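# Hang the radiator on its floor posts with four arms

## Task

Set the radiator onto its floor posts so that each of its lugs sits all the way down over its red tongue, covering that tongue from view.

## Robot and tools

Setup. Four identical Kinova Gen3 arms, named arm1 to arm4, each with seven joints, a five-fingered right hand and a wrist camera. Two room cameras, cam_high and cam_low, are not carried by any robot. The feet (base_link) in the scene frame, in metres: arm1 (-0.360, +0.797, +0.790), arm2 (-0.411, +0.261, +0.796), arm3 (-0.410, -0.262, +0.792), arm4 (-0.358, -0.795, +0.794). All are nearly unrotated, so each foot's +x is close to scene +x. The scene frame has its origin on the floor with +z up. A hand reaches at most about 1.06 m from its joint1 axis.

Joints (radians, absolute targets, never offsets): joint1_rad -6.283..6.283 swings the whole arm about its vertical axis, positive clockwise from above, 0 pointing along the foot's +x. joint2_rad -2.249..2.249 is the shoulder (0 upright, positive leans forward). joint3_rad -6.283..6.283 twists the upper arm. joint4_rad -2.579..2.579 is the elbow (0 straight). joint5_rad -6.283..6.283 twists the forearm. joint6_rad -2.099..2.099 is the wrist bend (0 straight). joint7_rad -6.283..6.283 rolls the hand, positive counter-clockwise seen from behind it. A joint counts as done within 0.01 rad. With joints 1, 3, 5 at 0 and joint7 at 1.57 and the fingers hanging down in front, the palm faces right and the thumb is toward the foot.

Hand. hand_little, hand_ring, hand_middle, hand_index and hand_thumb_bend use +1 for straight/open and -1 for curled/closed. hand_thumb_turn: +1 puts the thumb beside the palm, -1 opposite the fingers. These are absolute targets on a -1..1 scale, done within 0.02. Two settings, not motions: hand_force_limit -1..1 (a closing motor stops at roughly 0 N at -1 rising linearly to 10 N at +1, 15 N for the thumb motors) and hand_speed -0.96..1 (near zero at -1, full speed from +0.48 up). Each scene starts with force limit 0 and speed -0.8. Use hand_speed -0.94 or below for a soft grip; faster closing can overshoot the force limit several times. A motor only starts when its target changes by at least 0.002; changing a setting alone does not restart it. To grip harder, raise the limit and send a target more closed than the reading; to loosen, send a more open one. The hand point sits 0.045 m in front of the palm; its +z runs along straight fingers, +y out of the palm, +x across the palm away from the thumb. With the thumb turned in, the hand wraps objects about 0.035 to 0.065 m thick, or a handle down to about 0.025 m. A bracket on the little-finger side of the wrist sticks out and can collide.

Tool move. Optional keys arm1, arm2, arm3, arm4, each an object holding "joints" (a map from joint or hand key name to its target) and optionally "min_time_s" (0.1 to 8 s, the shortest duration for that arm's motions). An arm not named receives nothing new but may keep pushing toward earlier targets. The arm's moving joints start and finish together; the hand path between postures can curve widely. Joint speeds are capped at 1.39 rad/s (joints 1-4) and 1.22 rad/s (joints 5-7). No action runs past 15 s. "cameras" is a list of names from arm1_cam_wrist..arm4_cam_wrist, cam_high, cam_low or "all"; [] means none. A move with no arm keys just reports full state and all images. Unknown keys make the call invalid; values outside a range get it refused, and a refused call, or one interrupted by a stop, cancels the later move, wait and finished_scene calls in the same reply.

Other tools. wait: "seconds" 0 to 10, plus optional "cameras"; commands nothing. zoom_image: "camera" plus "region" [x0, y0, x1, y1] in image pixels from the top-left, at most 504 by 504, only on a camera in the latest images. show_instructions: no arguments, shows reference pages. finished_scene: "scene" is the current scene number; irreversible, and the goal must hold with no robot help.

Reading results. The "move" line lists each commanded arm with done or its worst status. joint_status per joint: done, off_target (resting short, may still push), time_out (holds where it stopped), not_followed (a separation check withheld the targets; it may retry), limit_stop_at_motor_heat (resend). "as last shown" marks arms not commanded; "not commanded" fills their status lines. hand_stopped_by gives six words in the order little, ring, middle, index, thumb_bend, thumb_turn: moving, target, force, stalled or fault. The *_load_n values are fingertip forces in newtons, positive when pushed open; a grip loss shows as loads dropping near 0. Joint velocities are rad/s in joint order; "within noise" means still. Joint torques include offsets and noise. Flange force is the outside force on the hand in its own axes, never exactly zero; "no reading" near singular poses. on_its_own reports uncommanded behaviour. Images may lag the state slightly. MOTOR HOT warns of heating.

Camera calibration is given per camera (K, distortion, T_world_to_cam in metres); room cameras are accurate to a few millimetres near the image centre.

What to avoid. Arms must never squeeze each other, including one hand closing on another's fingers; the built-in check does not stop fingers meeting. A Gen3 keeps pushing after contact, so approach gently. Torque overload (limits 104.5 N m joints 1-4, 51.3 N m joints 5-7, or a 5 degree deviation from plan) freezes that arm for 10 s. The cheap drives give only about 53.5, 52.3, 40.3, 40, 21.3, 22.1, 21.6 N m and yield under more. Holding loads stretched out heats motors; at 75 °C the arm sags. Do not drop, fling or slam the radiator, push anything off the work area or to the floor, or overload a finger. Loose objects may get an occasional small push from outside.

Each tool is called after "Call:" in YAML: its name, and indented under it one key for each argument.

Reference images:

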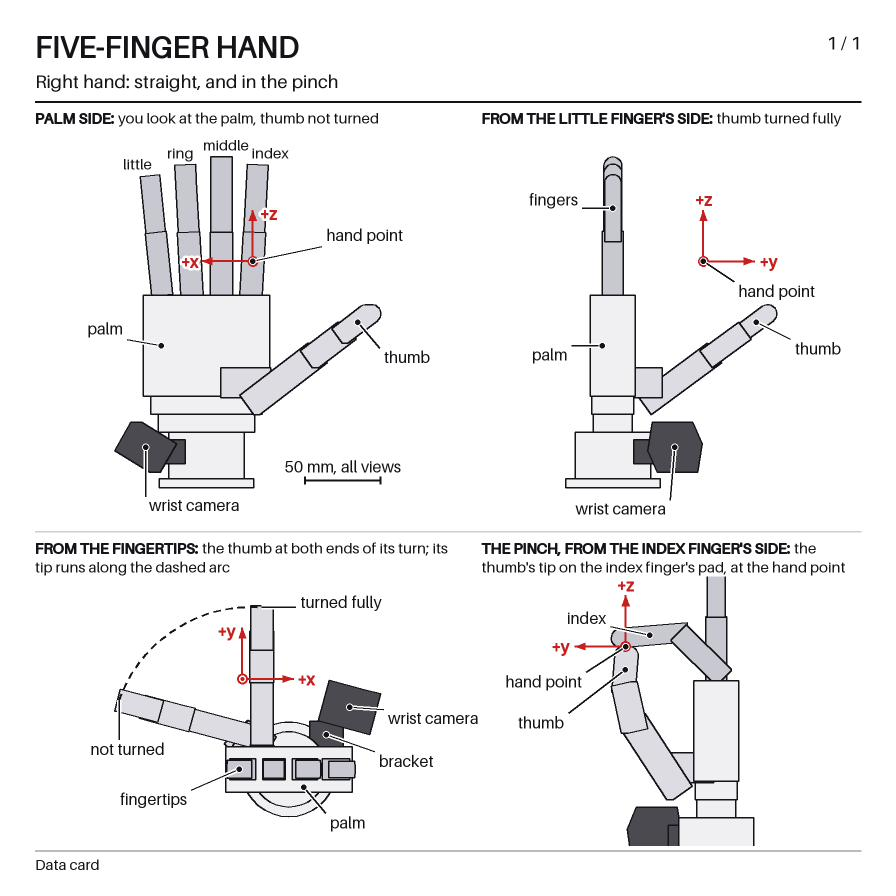

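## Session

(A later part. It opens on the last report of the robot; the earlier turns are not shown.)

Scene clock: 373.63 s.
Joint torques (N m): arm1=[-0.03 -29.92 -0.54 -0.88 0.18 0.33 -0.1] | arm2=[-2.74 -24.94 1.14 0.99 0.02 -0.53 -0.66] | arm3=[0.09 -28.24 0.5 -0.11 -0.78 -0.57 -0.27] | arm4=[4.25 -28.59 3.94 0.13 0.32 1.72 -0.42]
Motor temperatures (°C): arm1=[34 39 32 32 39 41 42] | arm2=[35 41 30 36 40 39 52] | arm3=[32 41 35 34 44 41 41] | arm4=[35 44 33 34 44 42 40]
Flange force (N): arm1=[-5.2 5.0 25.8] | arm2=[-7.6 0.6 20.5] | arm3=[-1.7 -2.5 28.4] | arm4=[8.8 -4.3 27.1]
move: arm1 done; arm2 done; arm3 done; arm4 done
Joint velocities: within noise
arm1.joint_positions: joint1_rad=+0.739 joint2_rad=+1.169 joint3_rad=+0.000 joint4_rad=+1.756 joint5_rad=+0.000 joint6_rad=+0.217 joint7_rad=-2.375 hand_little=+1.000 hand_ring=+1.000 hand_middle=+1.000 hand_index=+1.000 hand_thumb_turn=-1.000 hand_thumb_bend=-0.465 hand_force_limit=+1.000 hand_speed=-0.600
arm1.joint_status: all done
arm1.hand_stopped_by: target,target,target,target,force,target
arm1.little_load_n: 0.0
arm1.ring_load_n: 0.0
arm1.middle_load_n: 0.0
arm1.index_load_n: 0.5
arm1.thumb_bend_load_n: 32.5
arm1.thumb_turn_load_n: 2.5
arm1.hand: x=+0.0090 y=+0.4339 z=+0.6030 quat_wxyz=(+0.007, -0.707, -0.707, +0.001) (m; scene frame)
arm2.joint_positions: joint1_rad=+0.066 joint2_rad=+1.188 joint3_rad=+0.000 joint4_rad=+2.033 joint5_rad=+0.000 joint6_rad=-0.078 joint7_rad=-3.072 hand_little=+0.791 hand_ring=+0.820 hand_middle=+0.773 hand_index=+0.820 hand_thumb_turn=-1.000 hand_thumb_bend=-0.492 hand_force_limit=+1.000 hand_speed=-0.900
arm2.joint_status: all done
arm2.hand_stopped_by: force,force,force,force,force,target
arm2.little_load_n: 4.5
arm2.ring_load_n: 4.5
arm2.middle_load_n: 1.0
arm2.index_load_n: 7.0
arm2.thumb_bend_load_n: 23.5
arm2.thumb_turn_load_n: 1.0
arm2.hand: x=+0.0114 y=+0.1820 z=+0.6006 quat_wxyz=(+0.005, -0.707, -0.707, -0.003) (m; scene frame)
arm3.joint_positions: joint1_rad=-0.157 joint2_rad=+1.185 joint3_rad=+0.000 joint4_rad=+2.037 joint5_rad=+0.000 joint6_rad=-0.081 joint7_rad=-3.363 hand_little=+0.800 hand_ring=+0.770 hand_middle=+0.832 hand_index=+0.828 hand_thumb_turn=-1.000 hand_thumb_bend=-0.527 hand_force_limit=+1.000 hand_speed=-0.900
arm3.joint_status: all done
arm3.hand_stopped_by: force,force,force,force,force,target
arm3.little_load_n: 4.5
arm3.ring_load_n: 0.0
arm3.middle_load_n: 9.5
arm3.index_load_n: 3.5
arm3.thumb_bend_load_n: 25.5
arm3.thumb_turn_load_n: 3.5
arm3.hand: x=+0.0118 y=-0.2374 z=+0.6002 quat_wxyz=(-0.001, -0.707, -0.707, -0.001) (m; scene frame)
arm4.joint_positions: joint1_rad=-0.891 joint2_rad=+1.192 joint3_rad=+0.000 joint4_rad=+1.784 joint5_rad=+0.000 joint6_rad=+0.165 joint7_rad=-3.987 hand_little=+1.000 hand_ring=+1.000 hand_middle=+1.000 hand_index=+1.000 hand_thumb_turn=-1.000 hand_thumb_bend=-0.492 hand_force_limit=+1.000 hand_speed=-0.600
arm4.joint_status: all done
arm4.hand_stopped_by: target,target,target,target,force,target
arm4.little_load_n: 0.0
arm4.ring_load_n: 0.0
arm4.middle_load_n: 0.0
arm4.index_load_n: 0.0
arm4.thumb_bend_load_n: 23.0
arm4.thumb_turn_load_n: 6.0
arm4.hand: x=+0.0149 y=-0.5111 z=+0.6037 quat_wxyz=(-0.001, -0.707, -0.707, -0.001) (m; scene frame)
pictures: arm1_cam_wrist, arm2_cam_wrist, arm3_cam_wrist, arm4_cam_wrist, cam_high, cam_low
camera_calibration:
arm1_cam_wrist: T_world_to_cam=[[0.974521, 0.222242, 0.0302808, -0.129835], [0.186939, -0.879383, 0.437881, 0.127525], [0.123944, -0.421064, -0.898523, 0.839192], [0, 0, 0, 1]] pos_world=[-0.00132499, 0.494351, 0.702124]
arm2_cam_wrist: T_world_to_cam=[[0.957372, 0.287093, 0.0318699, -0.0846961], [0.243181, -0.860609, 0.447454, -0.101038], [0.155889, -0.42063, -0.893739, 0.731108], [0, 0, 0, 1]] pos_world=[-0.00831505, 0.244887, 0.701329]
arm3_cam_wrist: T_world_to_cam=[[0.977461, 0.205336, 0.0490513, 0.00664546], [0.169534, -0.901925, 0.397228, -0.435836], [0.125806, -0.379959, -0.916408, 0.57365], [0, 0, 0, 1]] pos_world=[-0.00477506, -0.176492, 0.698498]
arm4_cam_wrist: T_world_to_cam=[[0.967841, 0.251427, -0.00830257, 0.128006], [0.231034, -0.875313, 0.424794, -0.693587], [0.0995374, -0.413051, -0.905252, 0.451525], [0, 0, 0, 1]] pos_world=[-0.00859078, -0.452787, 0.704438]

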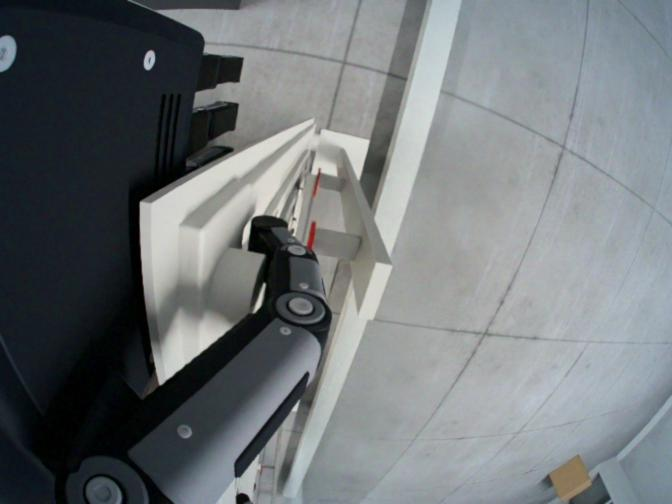

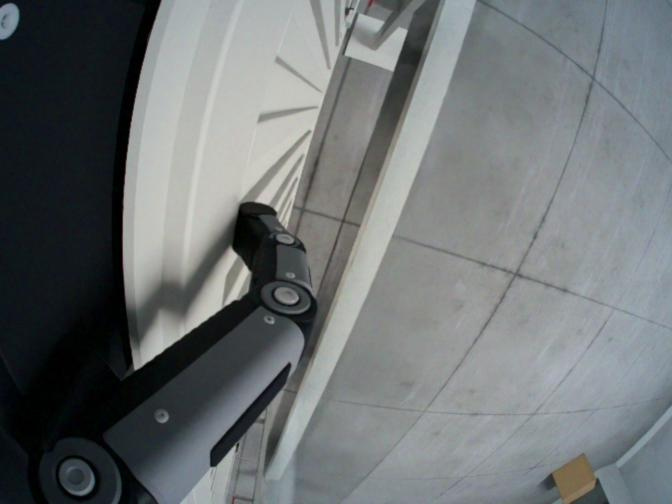

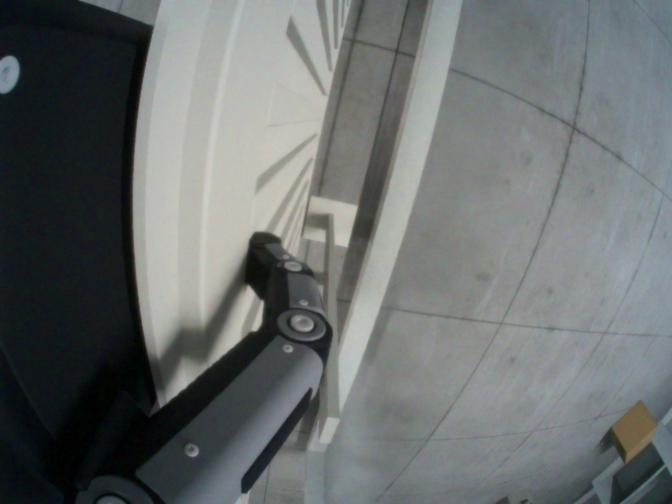

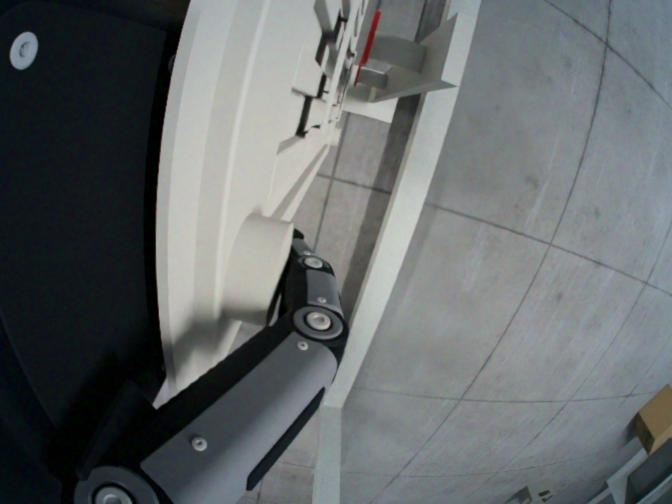

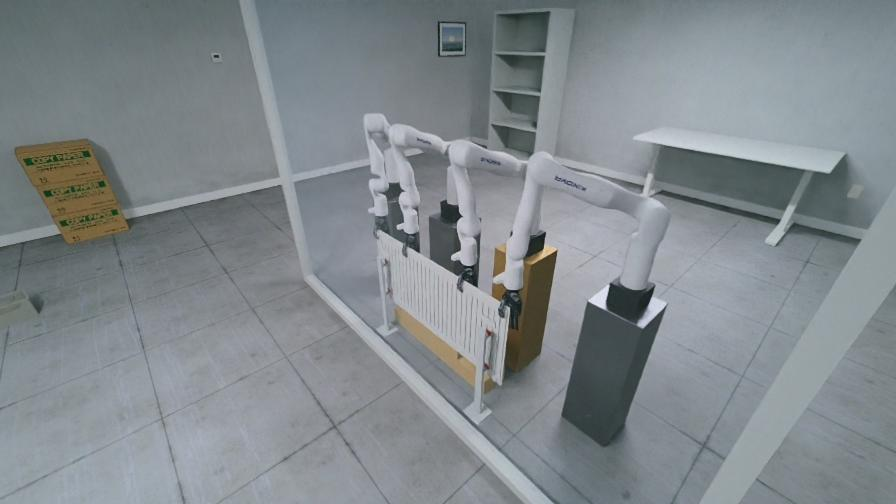

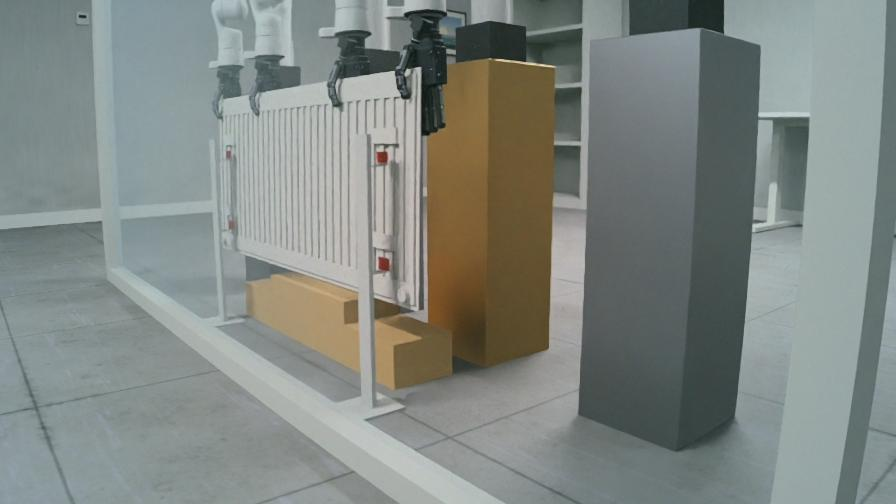

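Call:
move:
  arm1: {"joints":{"joint1_rad":0.7240,"joint2_rad":1.1726,"joint4_rad":1.7313,"joint6_rad":0.2377,"joint7_rad":-2.3896},"min_time_s":2.5}
  arm2: {"joints":{"joint1_rad":0.0641,"joint2_rad":1.1859,"joint4_rad":2.0017,"joint6_rad":-0.0460,"joint7_rad":-3.0735},"min_time_s":2.5}
  arm3: {"joints":{"joint1_rad":-0.1512,"joint2_rad":1.1834,"joint4_rad":2.0065,"joint6_rad":-0.0484,"joint7_rad":-3.3568},"min_time_s":2.5}
  arm4: {"joints":{"joint1_rad":-0.8748,"joint2_rad":1.1947,"joint4_rad":1.7599,"joint6_rad":0.1869,"joint7_rad":-3.9704},"min_time_s":2.5}
  cameras: ["arm1_cam_wrist","arm2_cam_wrist","arm4_cam_wrist","cam_low"]

Call:
zoom_image:
  camera: "arm4_cam_wrist"
  region: [270, 0, 470, 150]

Call:
zoom_image:
  camera: "arm1_cam_wrist"
  region: [230, 90, 430, 320]

Call:
zoom_image:
  camera: "cam_low"
  region: [350, 100, 450, 200]

Call:
zoom_image:
  camera: "cam_low"
  region: [200, 100, 300, 200]

Scene clock: 381.47 s.
Joint torques (N m): arm1=[-0.13 -30.37 -0.56 -1.69 0.13 0.1 -0.14] | arm2=[-2.57 -25.31 1.44 0.82 -0.11 -0.47 -0.75] | arm3=[0 -29.1 0.46 -0.09 -0.81 -0.28 -0.28] | arm4=[4.41 -28.23 4.15 -0.41 0.37 1.66 -0.26]
Motor temperatures (°C): arm1=[34 39 32 32 39 41 42] | arm2=[35 42 30 36 40 39 52] | arm3=[32 41 35 34 44 41 41] | arm4=[35 44 33 34 44 42 40]
Flange force (N): arm1=[-4.7 4.2 25.1] | arm2=[-7.5 1.4 20.7] | arm3=[-1.8 -1.7 30.4] | arm4=[8.5 -5.0 25.1]
move: arm1 done; arm2 done; arm3 done; arm4 done
Joint velocities: within noise
arm1.joint_positions: joint1_rad=+0.724 joint2_rad=+1.173 joint3_rad=+0.000 joint4_rad=+1.731 joint5_rad=+0.000 joint6_rad=+0.238 joint7_rad=-2.390 hand_little=+1.000 hand_ring=+1.000 hand_middle=+1.000 hand_index=+1.000 hand_thumb_turn=-1.000 hand_thumb_bend=-0.465 hand_force_limit=+1.000 hand_speed=-0.600
arm1.joint_status: all done
arm1.hand_stopped_by: target,target,target,target,force,target
arm1.little_load_n: 0.0
arm1.ring_load_n: 0.0
arm1.middle_load_n: 0.0
arm1.index_load_n: 0.0
arm1.thumb_bend_load_n: 33.0
arm1.thumb_turn_load_n: 2.5
arm1.hand: x=+0.0190 y=+0.4339 z=+0.6029 quat_wxyz=(+0.007, -0.707, -0.707, +0.001) (m; scene frame)
arm2.joint_positions: joint1_rad=+0.064 joint2_rad=+1.186 joint3_rad=+0.000 joint4_rad=+2.002 joint5_rad=+0.000 joint6_rad=-0.046 joint7_rad=-3.073 hand_little=+0.791 hand_ring=+0.820 hand_middle=+0.773 hand_index=+0.820 hand_thumb_turn=-1.000 hand_thumb_bend=-0.492 hand_force_limit=+1.000 hand_speed=-0.900
arm2.joint_status: all done
arm2.hand_stopped_by: force,force,force,force,force,target
arm2.little_load_n: 5.5
arm2.ring_load_n: 5.0
arm2.middle_load_n: 1.5
arm2.index_load_n: 8.0
arm2.thumb_bend_load_n: 23.0
arm2.thumb_turn_load_n: 1.0
arm2.hand: x=+0.0214 y=+0.1820 z=+0.6006 quat_wxyz=(+0.005, -0.707, -0.707, -0.003) (m; scene frame)
arm3.joint_positions: joint1_rad=-0.151 joint2_rad=+1.183 joint3_rad=+0.000 joint4_rad=+2.006 joint5_rad=+0.000 joint6_rad=-0.048 joint7_rad=-3.357 hand_little=+0.800 hand_ring=+0.770 hand_middle=+0.832 hand_index=+0.828 hand_thumb_turn=-1.000 hand_thumb_bend=-0.527 hand_force_limit=+1.000 hand_speed=-0.900
arm3.joint_status: all done
arm3.hand_stopped_by: force,force,force,force,force,target
arm3.little_load_n: 3.5
arm3.ring_load_n: 0.0
arm3.middle_load_n: 8.5
arm3.index_load_n: 2.5
arm3.thumb_bend_load_n: 26.0
arm3.thumb_turn_load_n: 3.5
arm3.hand: x=+0.0218 y=-0.2374 z=+0.6002 quat_wxyz=(-0.001, -0.707, -0.707, -0.001) (m; scene frame)
arm4.joint_positions: joint1_rad=-0.875 joint2_rad=+1.195 joint3_rad=+0.000 joint4_rad=+1.760 joint5_rad=+0.000 joint6_rad=+0.187 joint7_rad=-3.970 hand_little=+1.000 hand_ring=+1.000 hand_middle=+1.000 hand_index=+1.000 hand_thumb_turn=-1.000 hand_thumb_bend=-0.492 hand_force_limit=+1.000 hand_speed=-0.600
arm4.joint_status: all done
arm4.hand_stopped_by: target,target,target,target,force,target
arm4.little_load_n: 0.0
arm4.ring_load_n: 0.0
arm4.middle_load_n: 0.0
arm4.index_load_n: 0.0
arm4.thumb_bend_load_n: 23.5
arm4.thumb_turn_load_n: 6.0
arm4.hand: x=+0.0250 y=-0.5111 z=+0.6038 quat_wxyz=(-0.001, -0.707, -0.707, -0.001) (m; scene frame)
pictures: arm1_cam_wrist, arm2_cam_wrist, arm4_cam_wrist, cam_low
camera_calibration:
arm1_cam_wrist: T_world_to_cam=[[0.974521, 0.222244, 0.0302795, -0.139578], [0.186942, -0.879382, 0.437881, 0.125699], [0.123944, -0.421063, -0.898523, 0.837862], [0, 0, 0, 1]] pos_world=[0.00867501, 0.494351, 0.702024]
arm2_cam_wrist: T_world_to_cam=[[0.957342, 0.287175, 0.0320436, -0.0944777], [0.243166, -0.86057, 0.447538, -0.103648], [0.156097, -0.420655, -0.893691, 0.729462], [0, 0, 0, 1]] pos_world=[0.0017841, 0.244787, 0.701328]
arm4_cam_wrist: T_world_to_cam=[[0.967827, 0.251486, -0.00816715, 0.118138], [0.231051, -0.875394, 0.424618, -0.695788], [0.0996359, -0.412844, -0.905336, 0.450803], [0, 0, 0, 1]] pos_world=[0.00150902, -0.452688, 0.704538]

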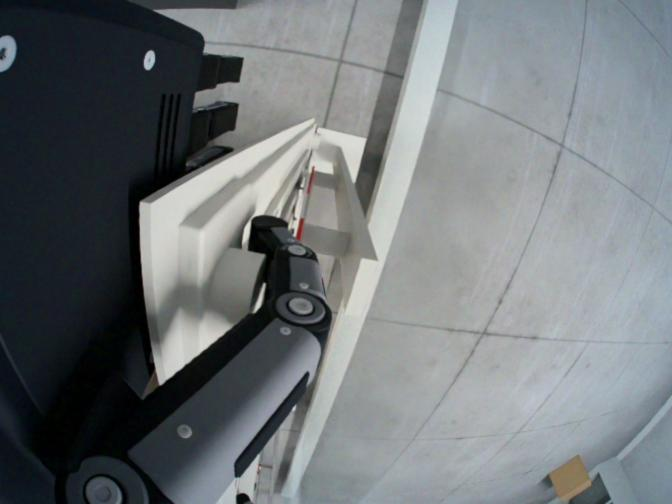

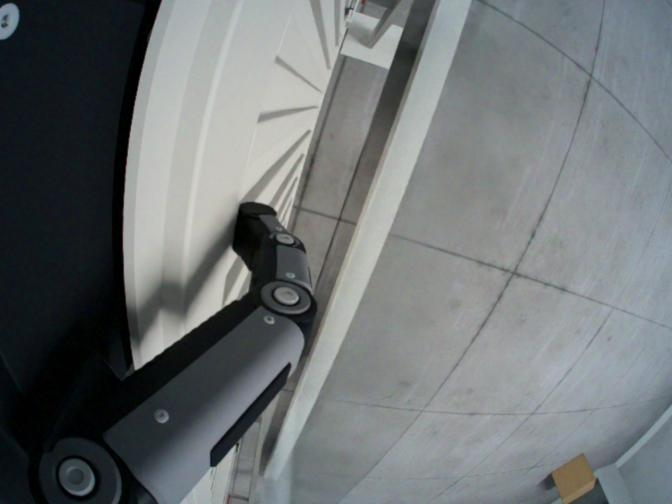

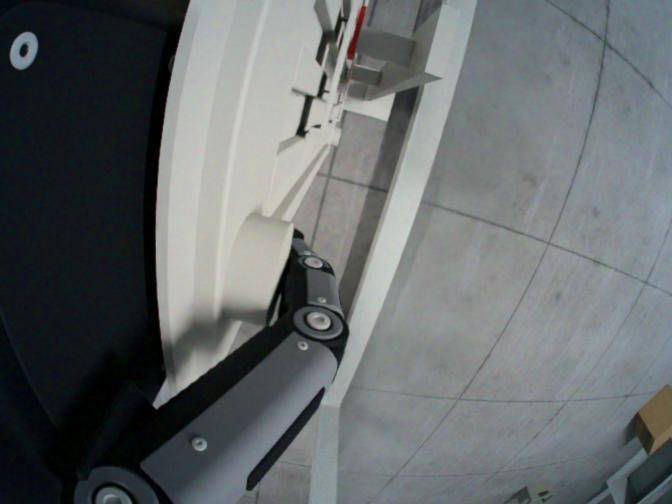

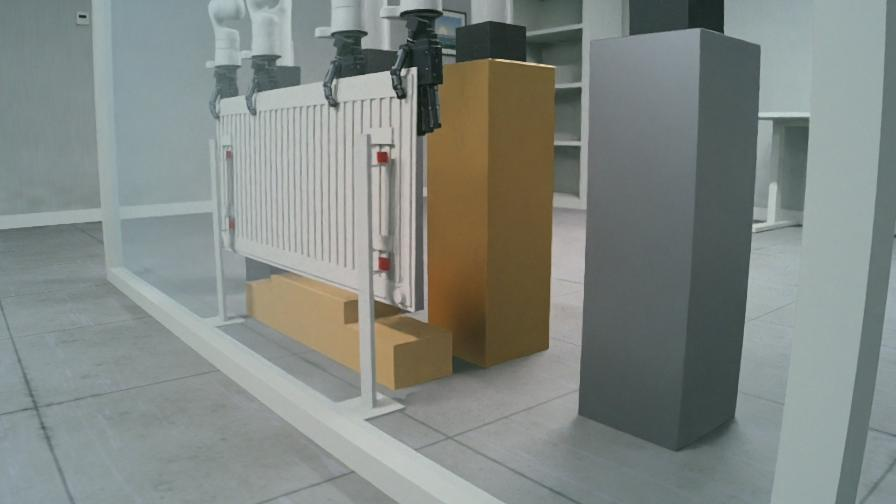

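Scaled by 2.520 from the camera's 672x504 image, which has a finer 960x720 frame.

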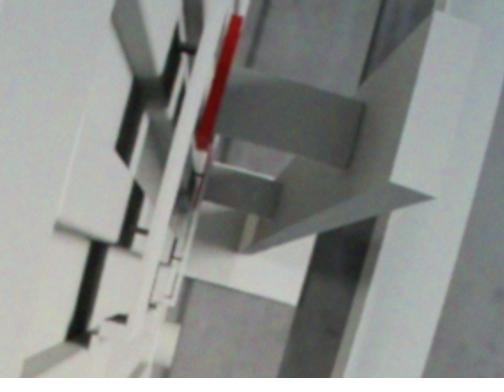

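Scaled by 2.191 from the camera's 672x504 image, which has a finer 960x720 frame.

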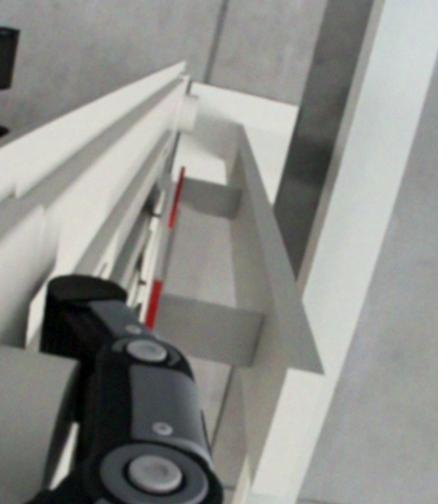

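Scaled by 5.040 from the camera's 896x504 image, which has a finer 1280x720 frame.

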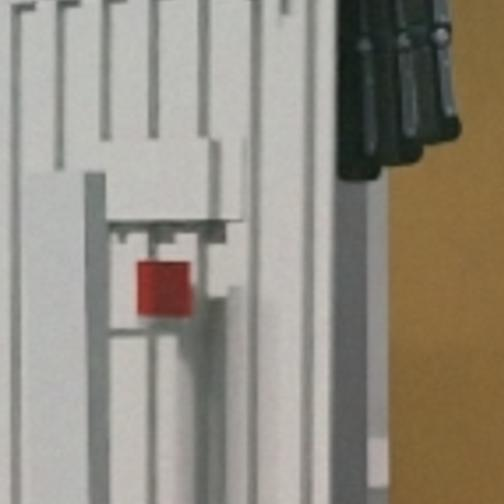

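Scaled by 5.040 from the camera's 896x504 image, which has a finer 1280x720 frame.

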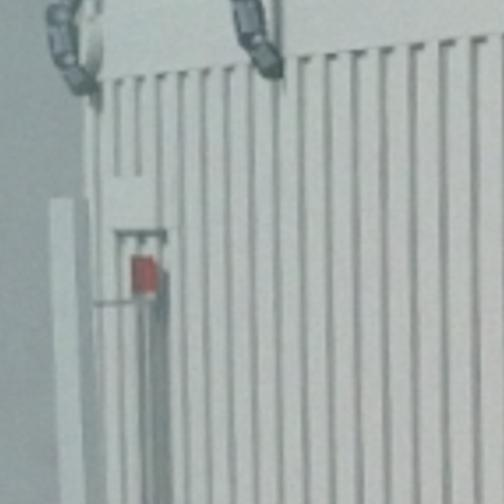

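Call:
move:
  arm1: {"joints":{"joint1_rad":0.7165,"joint2_rad":1.1745,"joint4_rad":1.7192,"joint6_rad":0.2479,"joint7_rad":-2.3971},"min_time_s":2}
  arm2: {"joints":{"joint1_rad":0.0632,"joint2_rad":1.1850,"joint4_rad":1.9863,"joint6_rad":-0.0297,"joint7_rad":-3.0744},"min_time_s":2}
  arm3: {"joints":{"joint1_rad":-0.1483,"joint2_rad":1.1825,"joint4_rad":1.9911,"joint6_rad":-0.0320,"joint7_rad":-3.3539},"min_time_s":2}
  arm4: {"joints":{"joint1_rad":-0.8665,"joint2_rad":1.1962,"joint4_rad":1.7476,"joint6_rad":0.1978,"joint7_rad":-3.9621},"min_time_s":2}
  cameras: ["arm1_cam_wrist","arm4_cam_wrist","cam_low"]

Call:
zoom_image:
  camera: "arm4_cam_wrist"
  region: [270, 0, 470, 150]

Call:
zoom_image:
  camera: "arm1_cam_wrist"
  region: [270, 120, 390, 260]

Call:
zoom_image:
  camera: "cam_low"
  region: [350, 100, 450, 200]

Call:
zoom_image:
  camera: "cam_low"
  region: [200, 100, 300, 200]

Scene clock: 385.00 s.
Joint torques (N m): arm1=[-0.21 -30.98 -0.69 -2.8 0.07 -0.32 -0.16] | arm2=[-2.11 -25.17 1.66 0.76 -0.24 -0.54 -0.88] | arm3=[0.03 -30.32 0.69 -0.09 -0.79 -0.38 -0.29] | arm4=[5.04 -29.12 5.02 -2.61 0.51 0.65 -0.25]
Motor temperatures (°C): arm1=[34 38 32 32 39 41 42] | arm2=[35 42 30 36 40 39 52] | arm3=[32 41 35 34 44 41 41] | arm4=[35 44 33 34 44 42 40]
Flange force (N): arm1=[-3.5 2.8 24.6] | arm2=[-6.7 2.2 19.9] | arm3=[-1.5 -0.6 33.1] | arm4=[7.0 -8.6 23.1]
move: arm1 done; arm2 done; arm3 done; arm4 done
Joint velocities: within noise
arm1.joint_positions: joint1_rad=+0.717 joint2_rad=+1.174 joint3_rad=+0.000 joint4_rad=+1.719 joint5_rad=+0.000 joint6_rad=+0.248 joint7_rad=-2.397 hand_little=+1.000 hand_ring=+1.000 hand_middle=+1.000 hand_index=+1.000 hand_thumb_turn=-1.000 hand_thumb_bend=-0.465 hand_force_limit=+1.000 hand_speed=-0.600
arm1.joint_status: all done
arm1.hand_stopped_by: target,target,target,target,force,target
arm1.little_load_n: 0.0
arm1.ring_load_n: 0.0
arm1.middle_load_n: 0.0
arm1.index_load_n: 0.0
arm1.thumb_bend_load_n: 32.0
arm1.thumb_turn_load_n: 2.5
arm1.hand: x=+0.0240 y=+0.4340 z=+0.6029 quat_wxyz=(+0.007, -0.707, -0.707, +0.001) (m; scene frame)
arm2.joint_positions: joint1_rad=+0.063 joint2_rad=+1.185 joint3_rad=+0.000 joint4_rad=+1.986 joint5_rad=+0.000 joint6_rad=-0.030 joint7_rad=-3.074 hand_little=+0.791 hand_ring=+0.820 hand_middle=+0.773 hand_index=+0.820 hand_thumb_turn=-1.000 hand_thumb_bend=-0.492 hand_force_limit=+1.000 hand_speed=-0.900
arm2.joint_status: all done
arm2.hand_stopped_by: force,force,force,force,force,target
arm2.little_load_n: 5.5
arm2.ring_load_n: 6.0
arm2.middle_load_n: 3.0
arm2.index_load_n: 10.5
arm2.thumb_bend_load_n: 23.0
arm2.thumb_turn_load_n: 1.5
arm2.hand: x=+0.0264 y=+0.1820 z=+0.6008 quat_wxyz=(+0.005, -0.707, -0.707, -0.003) (m; scene frame)
arm3.joint_positions: joint1_rad=-0.148 joint2_rad=+1.183 joint3_rad=+0.000 joint4_rad=+1.991 joint5_rad=+0.000 joint6_rad=-0.032 joint7_rad=-3.354 hand_little=+0.800 hand_ring=+0.770 hand_middle=+0.832 hand_index=+0.828 hand_thumb_turn=-1.000 hand_thumb_bend=-0.527 hand_force_limit=+1.000 hand_speed=-0.900
arm3.joint_status: all done
arm3.hand_stopped_by: force,force,force,force,force,target
arm3.little_load_n: 5.5
arm3.ring_load_n: 0.0
arm3.middle_load_n: 10.5
arm3.index_load_n: 4.5
arm3.thumb_bend_load_n: 29.0
arm3.thumb_turn_load_n: 3.5
arm3.hand: x=+0.0268 y=-0.2374 z=+0.6004 quat_wxyz=(-0.001, -0.707, -0.707, -0.001) (m; scene frame)
arm4.joint_positions: joint1_rad=-0.866 joint2_rad=+1.196 joint3_rad=+0.000 joint4_rad=+1.748 joint5_rad=+0.000 joint6_rad=+0.198 joint7_rad=-3.962 hand_little=+1.000 hand_ring=+1.000 hand_middle=+1.000 hand_index=+1.000 hand_thumb_turn=-1.000 hand_thumb_bend=-0.492 hand_force_limit=+1.000 hand_speed=-0.600
arm4.joint_status: all done
arm4.hand_stopped_by: target,target,target,target,force,target
arm4.little_load_n: 0.0
arm4.ring_load_n: 0.0
arm4.middle_load_n: 0.5
arm4.index_load_n: 0.0
arm4.thumb_bend_load_n: 22.5
arm4.thumb_turn_load_n: 5.5
arm4.hand: x=+0.0300 y=-0.5112 z=+0.6039 quat_wxyz=(-0.001, -0.707, -0.707, -0.001) (m; scene frame)
pictures: arm1_cam_wrist, arm4_cam_wrist, cam_low
camera_calibration:
arm1_cam_wrist: T_world_to_cam=[[0.974521, 0.222244, 0.0302795, -0.144473], [0.186942, -0.879382, 0.437881, 0.124852], [0.123944, -0.421063, -0.898523, 0.837285], [0, 0, 0, 1]] pos_world=[0.013675, 0.494451, 0.702024]
arm4_cam_wrist: T_world_to_cam=[[0.967838, 0.251436, -0.00827752, 0.113404], [0.231045, -0.875367, 0.424677, -0.697148], [0.0995333, -0.412931, -0.905307, 0.450164], [0, 0, 0, 1]] pos_world=[0.00650925, -0.452887, 0.704538]

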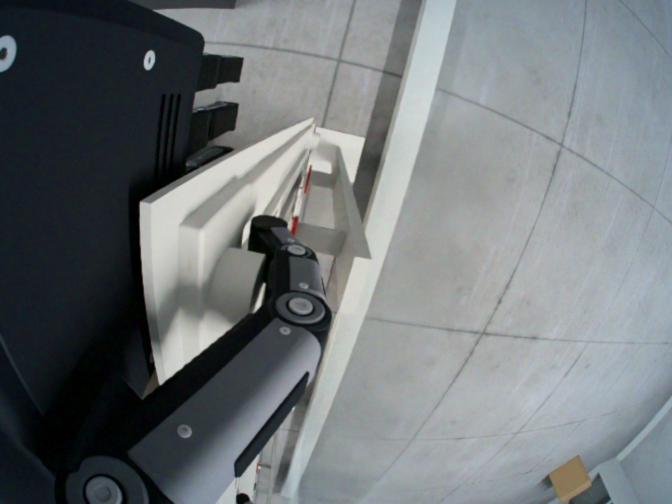

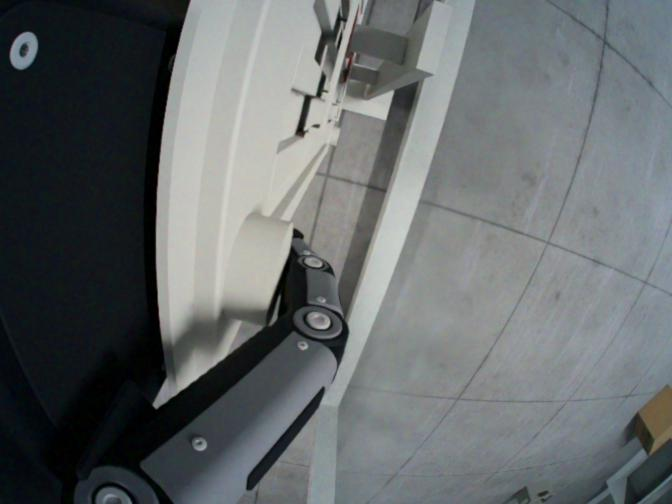

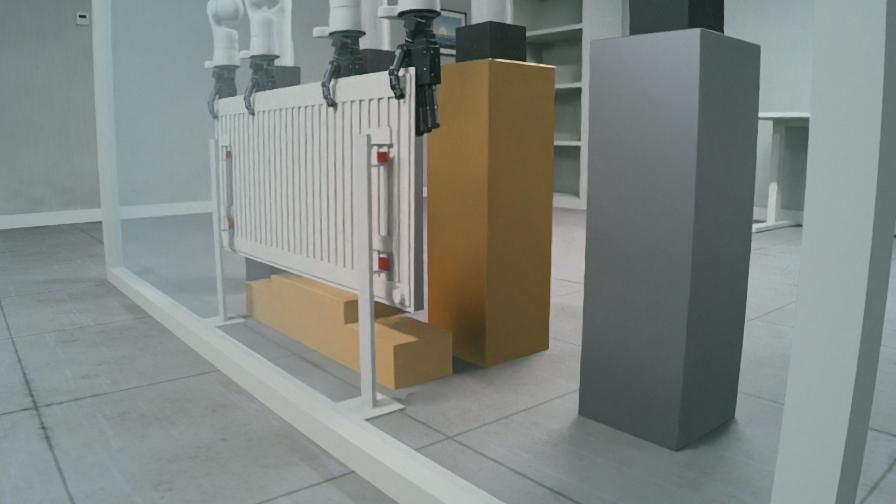

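Scaled by 2.520 from the camera's 672x504 image, which has a finer 960x720 frame.

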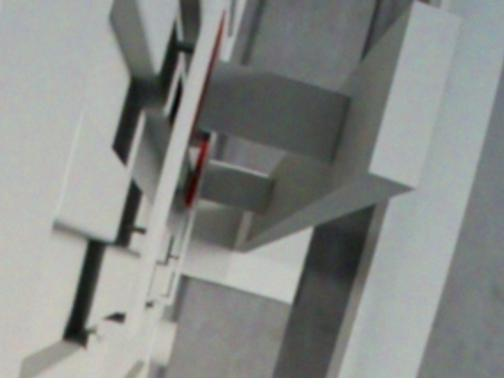

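Scaled by 3.600 from the camera's 672x504 image, which has a finer 960x720 frame.

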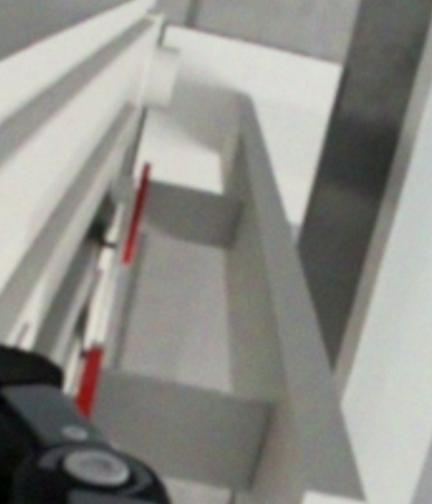

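Scaled by 5.040 from the camera's 896x504 image, which has a finer 1280x720 frame.

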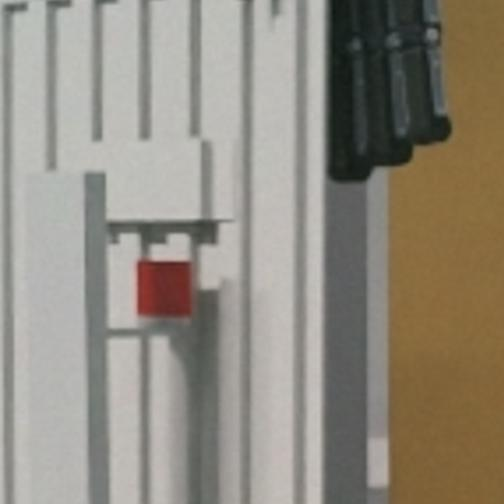

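Scaled by 5.040 from the camera's 896x504 image, which has a finer 1280x720 frame.

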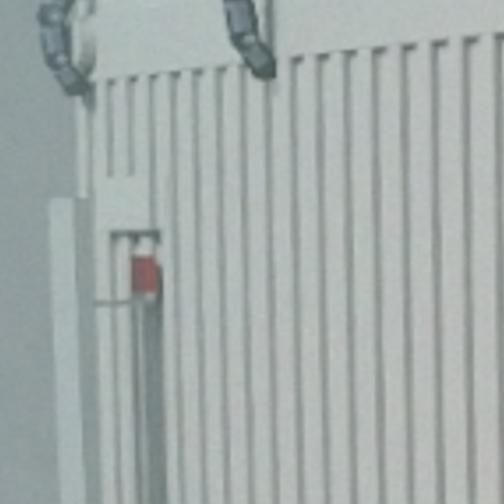

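Call:
move:
  arm1: {"joints":{"joint1_rad":0.7188,"joint2_rad":1.1739,"joint4_rad":1.7228,"joint6_rad":0.2449,"joint7_rad":-2.3948},"min_time_s":1.5}
  arm2: {"joints":{"joint1_rad":0.0635,"joint2_rad":1.1853,"joint4_rad":1.9909,"joint6_rad":-0.0346,"joint7_rad":-3.0741},"min_time_s":1.5}
  arm3: {"joints":{"joint1_rad":-0.1492,"joint2_rad":1.1828,"joint4_rad":1.9957,"joint6_rad":-0.0369,"joint7_rad":-3.3548},"min_time_s":1.5}
  arm4: {"joints":{"joint1_rad":-0.8690,"joint2_rad":1.1957,"joint4_rad":1.7513,"joint6_rad":0.1946,"joint7_rad":-3.9646},"min_time_s":1.5}

Call:
move:
  arm1: {"joints":{"joint2_rad":1.2207,"joint4_rad":1.6995,"joint6_rad":0.2214},"min_time_s":3}
  arm2: {"joints":{"joint2_rad":1.2374,"joint4_rad":1.9634,"joint6_rad":-0.0592},"min_time_s":3}
  arm3: {"joints":{"joint2_rad":1.2350,"joint4_rad":1.9684,"joint6_rad":-0.0618},"min_time_s":3}
  arm4: {"joints":{"joint2_rad":1.2434,"joint4_rad":1.7261,"joint6_rad":0.1721},"min_time_s":3}
  cameras: ["arm1_cam_wrist","arm4_cam_wrist","cam_low"]

Call:
zoom_image:
  camera: "arm4_cam_wrist"
  region: [270, 0, 470, 150]

Call:
zoom_image:
  camera: "arm1_cam_wrist"
  region: [270, 120, 390, 260]

Call:
zoom_image:
  camera: "cam_low"
  region: [350, 100, 450, 200]

Call:
zoom_image:
  camera: "cam_low"
  region: [200, 100, 300, 200]

Scene clock: 388.47 s.
Joint torques (N m): arm1=[0.48 -31.39 0.22 -1.44 0.16 0.28 -0.25] | arm2=[-2.84 -24.58 1.37 -0.38 0.18 -0.56 -0.46] | arm3=[0.79 -30.45 1.77 -1.48 -0.84 -1.07 -0.28] | arm4=[2.69 -28.9 2.19 -0.74 0.59 1.48 0.11]
Motor temperatures (°C): arm1=[34 39 32 32 39 41 42] | arm2=[35 42 30 36 40 39 52] | arm3=[32 42 35 34 44 41 41] | arm4=[35 44 33 34 44 42 40]
Flange force (N): arm1=[-4.8 5.8 27.9] | arm2=[-7.0 -1.5 16.9] | arm3=[0.1 -3.4 30.8] | arm4=[6.6 -2.7 25.9]
move: arm1 done; arm2 done; arm3 done; arm4 done
Joint velocities: within noise
arm1.joint_positions: joint1_rad=+0.719 joint2_rad=+1.174 joint3_rad=+0.000 joint4_rad=+1.723 joint5_rad=+0.000 joint6_rad=+0.245 joint7_rad=-2.395 hand_little=+1.000 hand_ring=+1.000 hand_middle=+1.000 hand_index=+1.000 hand_thumb_turn=-1.000 hand_thumb_bend=-0.465 hand_force_limit=+1.000 hand_speed=-0.600
arm1.joint_status: all done
arm1.hand_stopped_by: target,target,target,target,force,target
arm1.little_load_n: 0.0
arm1.ring_load_n: 0.0
arm1.middle_load_n: 0.0
arm1.index_load_n: 0.0
arm1.thumb_bend_load_n: 32.5
arm1.thumb_turn_load_n: 2.5
arm1.hand: x=+0.0225 y=+0.4339 z=+0.6029 quat_wxyz=(+0.007, -0.707, -0.707, +0.001) (m; scene frame)
arm2.joint_positions: joint1_rad=+0.064 joint2_rad=+1.185 joint3_rad=+0.000 joint4_rad=+1.991 joint5_rad=+0.000 joint6_rad=-0.035 joint7_rad=-3.074 hand_little=+0.791 hand_ring=+0.820 hand_middle=+0.773 hand_index=+0.820 hand_thumb_turn=-1.000 hand_thumb_bend=-0.492 hand_force_limit=+1.000 hand_speed=-0.900
arm2.joint_status: all done
arm2.hand_stopped_by: force,force,force,force,force,target
arm2.little_load_n: 2.5
arm2.ring_load_n: 3.0
arm2.middle_load_n: 0.0
arm2.index_load_n: 6.0
arm2.thumb_bend_load_n: 23.5
arm2.thumb_turn_load_n: 1.0
arm2.hand: x=+0.0249 y=+0.1820 z=+0.6007 quat_wxyz=(+0.005, -0.707, -0.707, -0.003) (m; scene frame)
arm3.joint_positions: joint1_rad=-0.149 joint2_rad=+1.183 joint3_rad=+0.000 joint4_rad=+1.996 joint5_rad=+0.000 joint6_rad=-0.037 joint7_rad=-3.355 hand_little=+0.800 hand_ring=+0.770 hand_middle=+0.832 hand_index=+0.828 hand_thumb_turn=-1.000 hand_thumb_bend=-0.527 hand_force_limit=+1.000 hand_speed=-0.900
arm3.joint_status: all done
arm3.hand_stopped_by: force,force,force,force,force,target
arm3.little_load_n: 6.0
arm3.ring_load_n: 0.0
arm3.middle_load_n: 10.5
arm3.index_load_n: 5.0
arm3.thumb_bend_load_n: 27.5
arm3.thumb_turn_load_n: 3.0
arm3.hand: x=+0.0253 y=-0.2374 z=+0.6003 quat_wxyz=(-0.001, -0.707, -0.707, -0.001) (m; scene frame)
arm4.joint_positions: joint1_rad=-0.869 joint2_rad=+1.196 joint3_rad=+0.000 joint4_rad=+1.751 joint5_rad=+0.000 joint6_rad=+0.195 joint7_rad=-3.965 hand_little=+1.000 hand_ring=+1.000 hand_middle=+1.000 hand_index=+1.000 hand_thumb_turn=-1.000 hand_thumb_bend=-0.492 hand_force_limit=+1.000 hand_speed=-0.600
arm4.joint_status: all done
arm4.hand_stopped_by: target,target,target,target,force,target
arm4.little_load_n: 0.0
arm4.ring_load_n: 0.0
arm4.middle_load_n: 0.0
arm4.index_load_n: 0.0
arm4.thumb_bend_load_n: 23.0
arm4.thumb_turn_load_n: 6.0
arm4.hand: x=+0.0284 y=-0.5112 z=+0.6039 quat_wxyz=(-0.001, -0.707, -0.707, -0.001) (m; scene frame)
pictures: none

Scene clock: 391.77 s.
Joint torques (N m): arm1=[0.41 -40.02 0.23 -3.25 0.05 -0.29 -0.3] | arm2=[-1.13 -13.88 2.48 0.77 -0.19 0.15 -0.82] | arm3=[1.53 -16.63 2.11 -0.11 -0.74 0.35 -0.17] | arm4=[3.35 -10.76 1.17 0.26 0.03 1.03 -0.25]
Motor temperatures (°C): arm1=[34 38 32 32 39 41 42] | arm2=[35 42 30 36 40 39 52] | arm3=[32 41 35 34 44 41 41] | arm4=[35 44 33 34 44 42 40]
Flange force (N): arm1=[-3.8 4.5 44.7] | arm2=[-3.6 0.6 -9.0] | arm3=[2.3 -3.4 -2.3] | arm4=[4.3 -6.0 -16.9]
move: arm1 done; arm2 done; arm3 done; arm4 done
Joint velocities: within noise
arm1.joint_positions: joint1_rad=+0.719 joint2_rad=+1.221 joint3_rad=+0.000 joint4_rad=+1.700 joint5_rad=+0.000 joint6_rad=+0.221 joint7_rad=-2.395 hand_little=+1.000 hand_ring=+1.000 hand_middle=+1.000 hand_index=+1.000 hand_thumb_turn=-1.000 hand_thumb_bend=-0.465 hand_force_limit=+1.000 hand_speed=-0.600
arm1.joint_status: all done
arm1.hand_stopped_by: target,target,target,target,force,target
arm1.little_load_n: 0.0
arm1.ring_load_n: 0.0
arm1.middle_load_n: 0.0
arm1.index_load_n: 0.0
arm1.thumb_bend_load_n: 34.5
arm1.thumb_turn_load_n: 5.0
arm1.hand: x=+0.0223 y=+0.4341 z=+0.5829 quat_wxyz=(+0.007, -0.707, -0.707, +0.001) (m; scene frame)
arm2.joint_positions: joint1_rad=+0.064 joint2_rad=+1.237 joint3_rad=+0.000 joint4_rad=+1.963 joint5_rad=+0.000 joint6_rad=-0.059 joint7_rad=-3.074 hand_little=+0.791 hand_ring=+0.820 hand_middle=+0.773 hand_index=+0.820 hand_thumb_turn=-1.000 hand_thumb_bend=-0.492 hand_force_limit=+1.000 hand_speed=-0.900
arm2.joint_status: all done
arm2.hand_stopped_by: force,force,force,force,force,target
arm2.little_load_n: 4.5
arm2.ring_load_n: 4.0
arm2.middle_load_n: 1.0
arm2.index_load_n: 7.0
arm2.thumb_bend_load_n: 22.5
arm2.thumb_turn_load_n: 0.0
arm2.hand: x=+0.0249 y=+0.1823 z=+0.5805 quat_wxyz=(+0.005, -0.707, -0.707, -0.003) (m; scene frame)
arm3.joint_positions: joint1_rad=-0.149 joint2_rad=+1.235 joint3_rad=+0.000 joint4_rad=+1.968 joint5_rad=+0.000 joint6_rad=-0.062 joint7_rad=-3.355 hand_little=+0.800 hand_ring=+0.770 hand_middle=+0.832 hand_index=+0.828 hand_thumb_turn=-1.000 hand_thumb_bend=-0.530 hand_force_limit=+1.000 hand_speed=-0.900
arm3.joint_status: all done
arm3.hand_stopped_by: force,force,force,force,force,target
arm3.little_load_n: 0.0
arm3.ring_load_n: 0.5
arm3.middle_load_n: 4.5
arm3.index_load_n: 0.0
arm3.thumb_bend_load_n: 5.5
arm3.thumb_turn_load_n: 0.5
arm3.hand: x=+0.0253 y=-0.2374 z=+0.5802 quat_wxyz=(-0.001, -0.707, -0.707, -0.001) (m; scene frame)
arm4.joint_positions: joint1_rad=-0.869 joint2_rad=+1.243 joint3_rad=+0.000 joint4_rad=+1.726 joint5_rad=+0.000 joint6_rad=+0.172 joint7_rad=-3.965 hand_little=+1.000 hand_ring=+1.000 hand_middle=+1.000 hand_index=+1.000 hand_thumb_turn=-1.000 hand_thumb_bend=-0.492 hand_force_limit=+1.000 hand_speed=-0.600
arm4.joint_status: all done
arm4.hand_stopped_by: target,target,target,target,force,target
arm4.little_load_n: 0.0
arm4.ring_load_n: 0.0
arm4.middle_load_n: -0.5
arm4.index_load_n: 0.0
arm4.thumb_bend_load_n: 13.0
arm4.thumb_turn_load_n: 1.5
arm4.hand: x=+0.0285 y=-0.5112 z=+0.5837 quat_wxyz=(-0.001, -0.707, -0.707, -0.001) (m; scene frame)
pictures: arm1_cam_wrist, arm4_cam_wrist, cam_low
camera_calibration:
arm1_cam_wrist: T_world_to_cam=[[0.974521, 0.222242, 0.0302808, -0.142232], [0.186939, -0.879383, 0.437881, 0.134016], [0.123944, -0.421064, -0.898523, 0.819567], [0, 0, 0, 1]] pos_world=[0.011975, 0.494551, 0.682024]
arm4_cam_wrist: T_world_to_cam=[[0.967816, 0.251522, -0.00831755, 0.114731], [0.231139, -0.875343, 0.424675, -0.688167], [0.0995343, -0.41293, -0.905308, 0.432159], [0, 0, 0, 1]] pos_world=[0.0050095, -0.452788, 0.684439]

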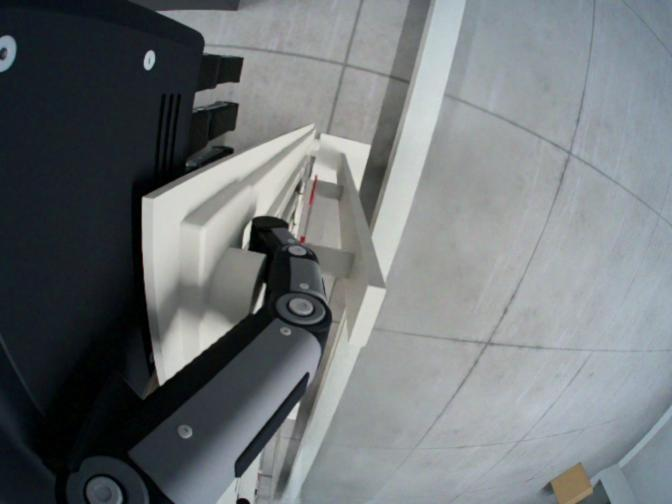

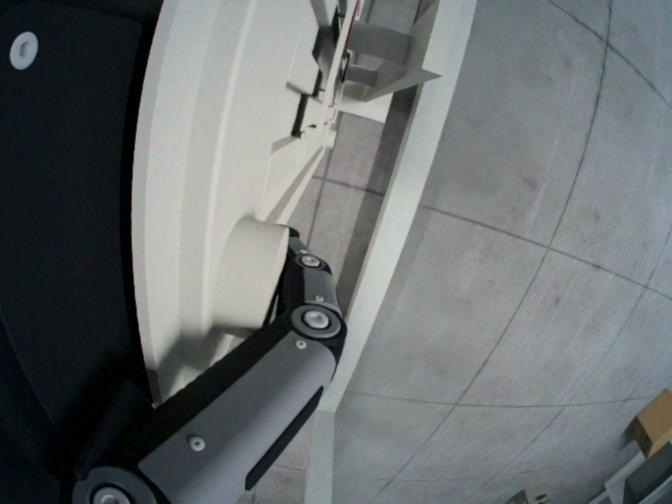

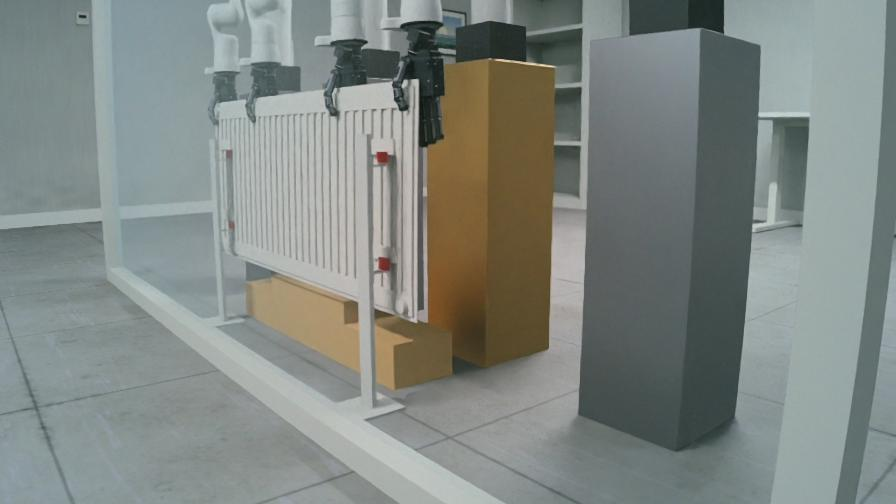

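Scaled by 2.520 from the camera's 672x504 image, which has a finer 960x720 frame.

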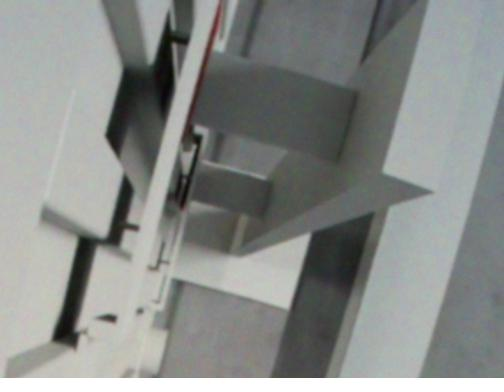

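Scaled by 3.600 from the camera's 672x504 image, which has a finer 960x720 frame.

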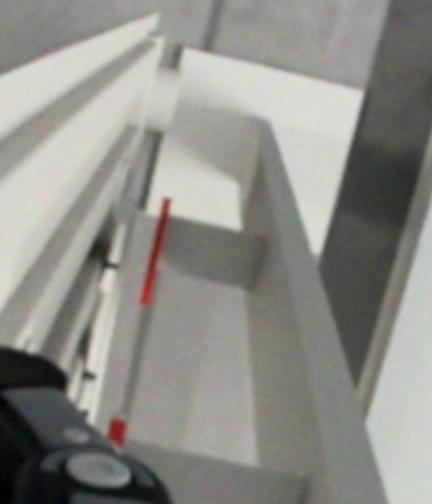

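Scaled by 5.040 from the camera's 896x504 image, which has a finer 1280x720 frame.

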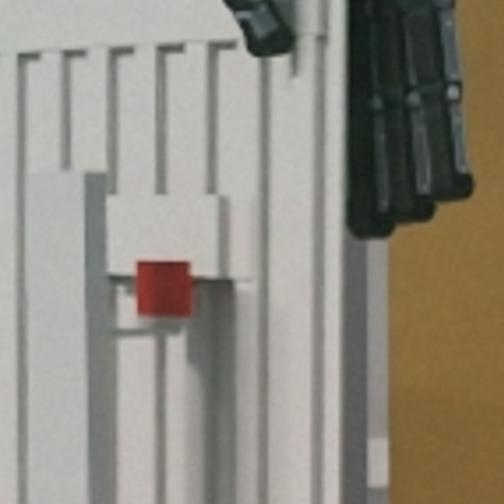

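Scaled by 5.040 from the camera's 896x504 image, which has a finer 1280x720 frame.

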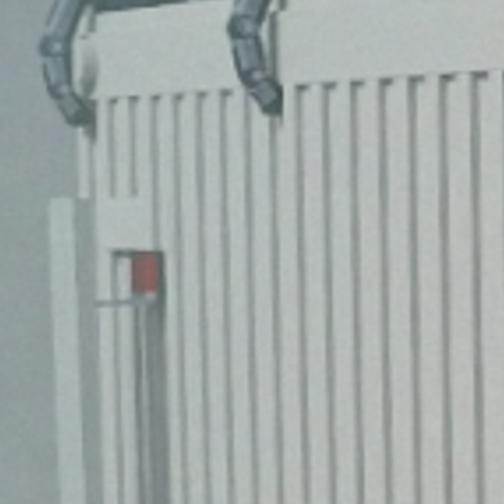

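Call:
zoom_image:
  camera: "arm1_cam_wrist"
  region: [285, 150, 335, 250]

Call:
zoom_image:
  camera: "arm4_cam_wrist"
  region: [310, 0, 370, 110]

Call:
zoom_image:
  camera: "cam_low"
  region: [350, 200, 450, 330]

Call:
zoom_image:
  camera: "cam_low"
  region: [200, 180, 280, 280]

Scaled by 5.040 from the camera's 672x504 image, which has a finer 960x720 frame.

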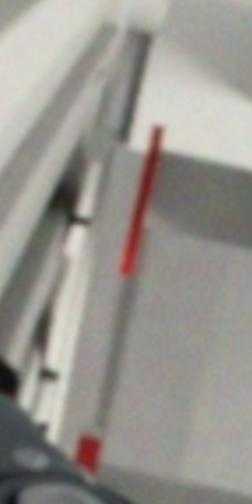

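Scaled by 4.582 from the camera's 672x504 image, which has a finer 960x720 frame.

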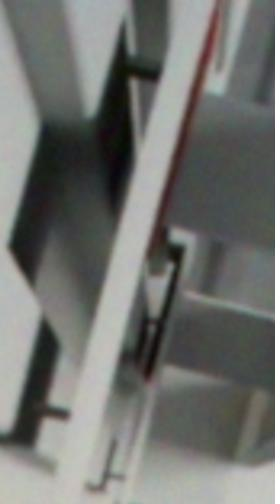

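Scaled by 3.877 from the camera's 896x504 image, which has a finer 1280x720 frame.

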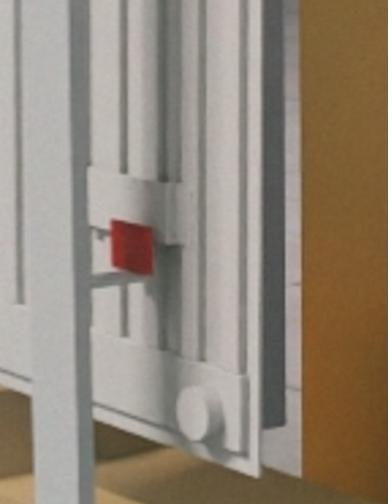

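Scaled by 5.040 from the camera's 896x504 image, which has a finer 1280x720 frame.

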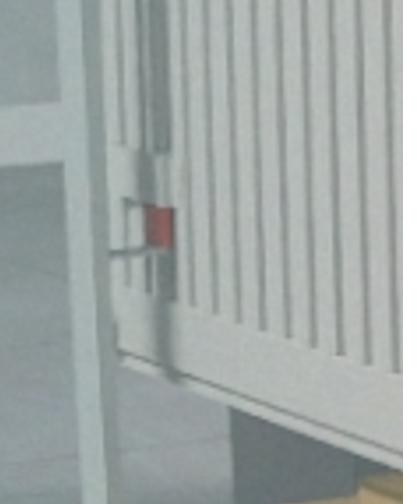

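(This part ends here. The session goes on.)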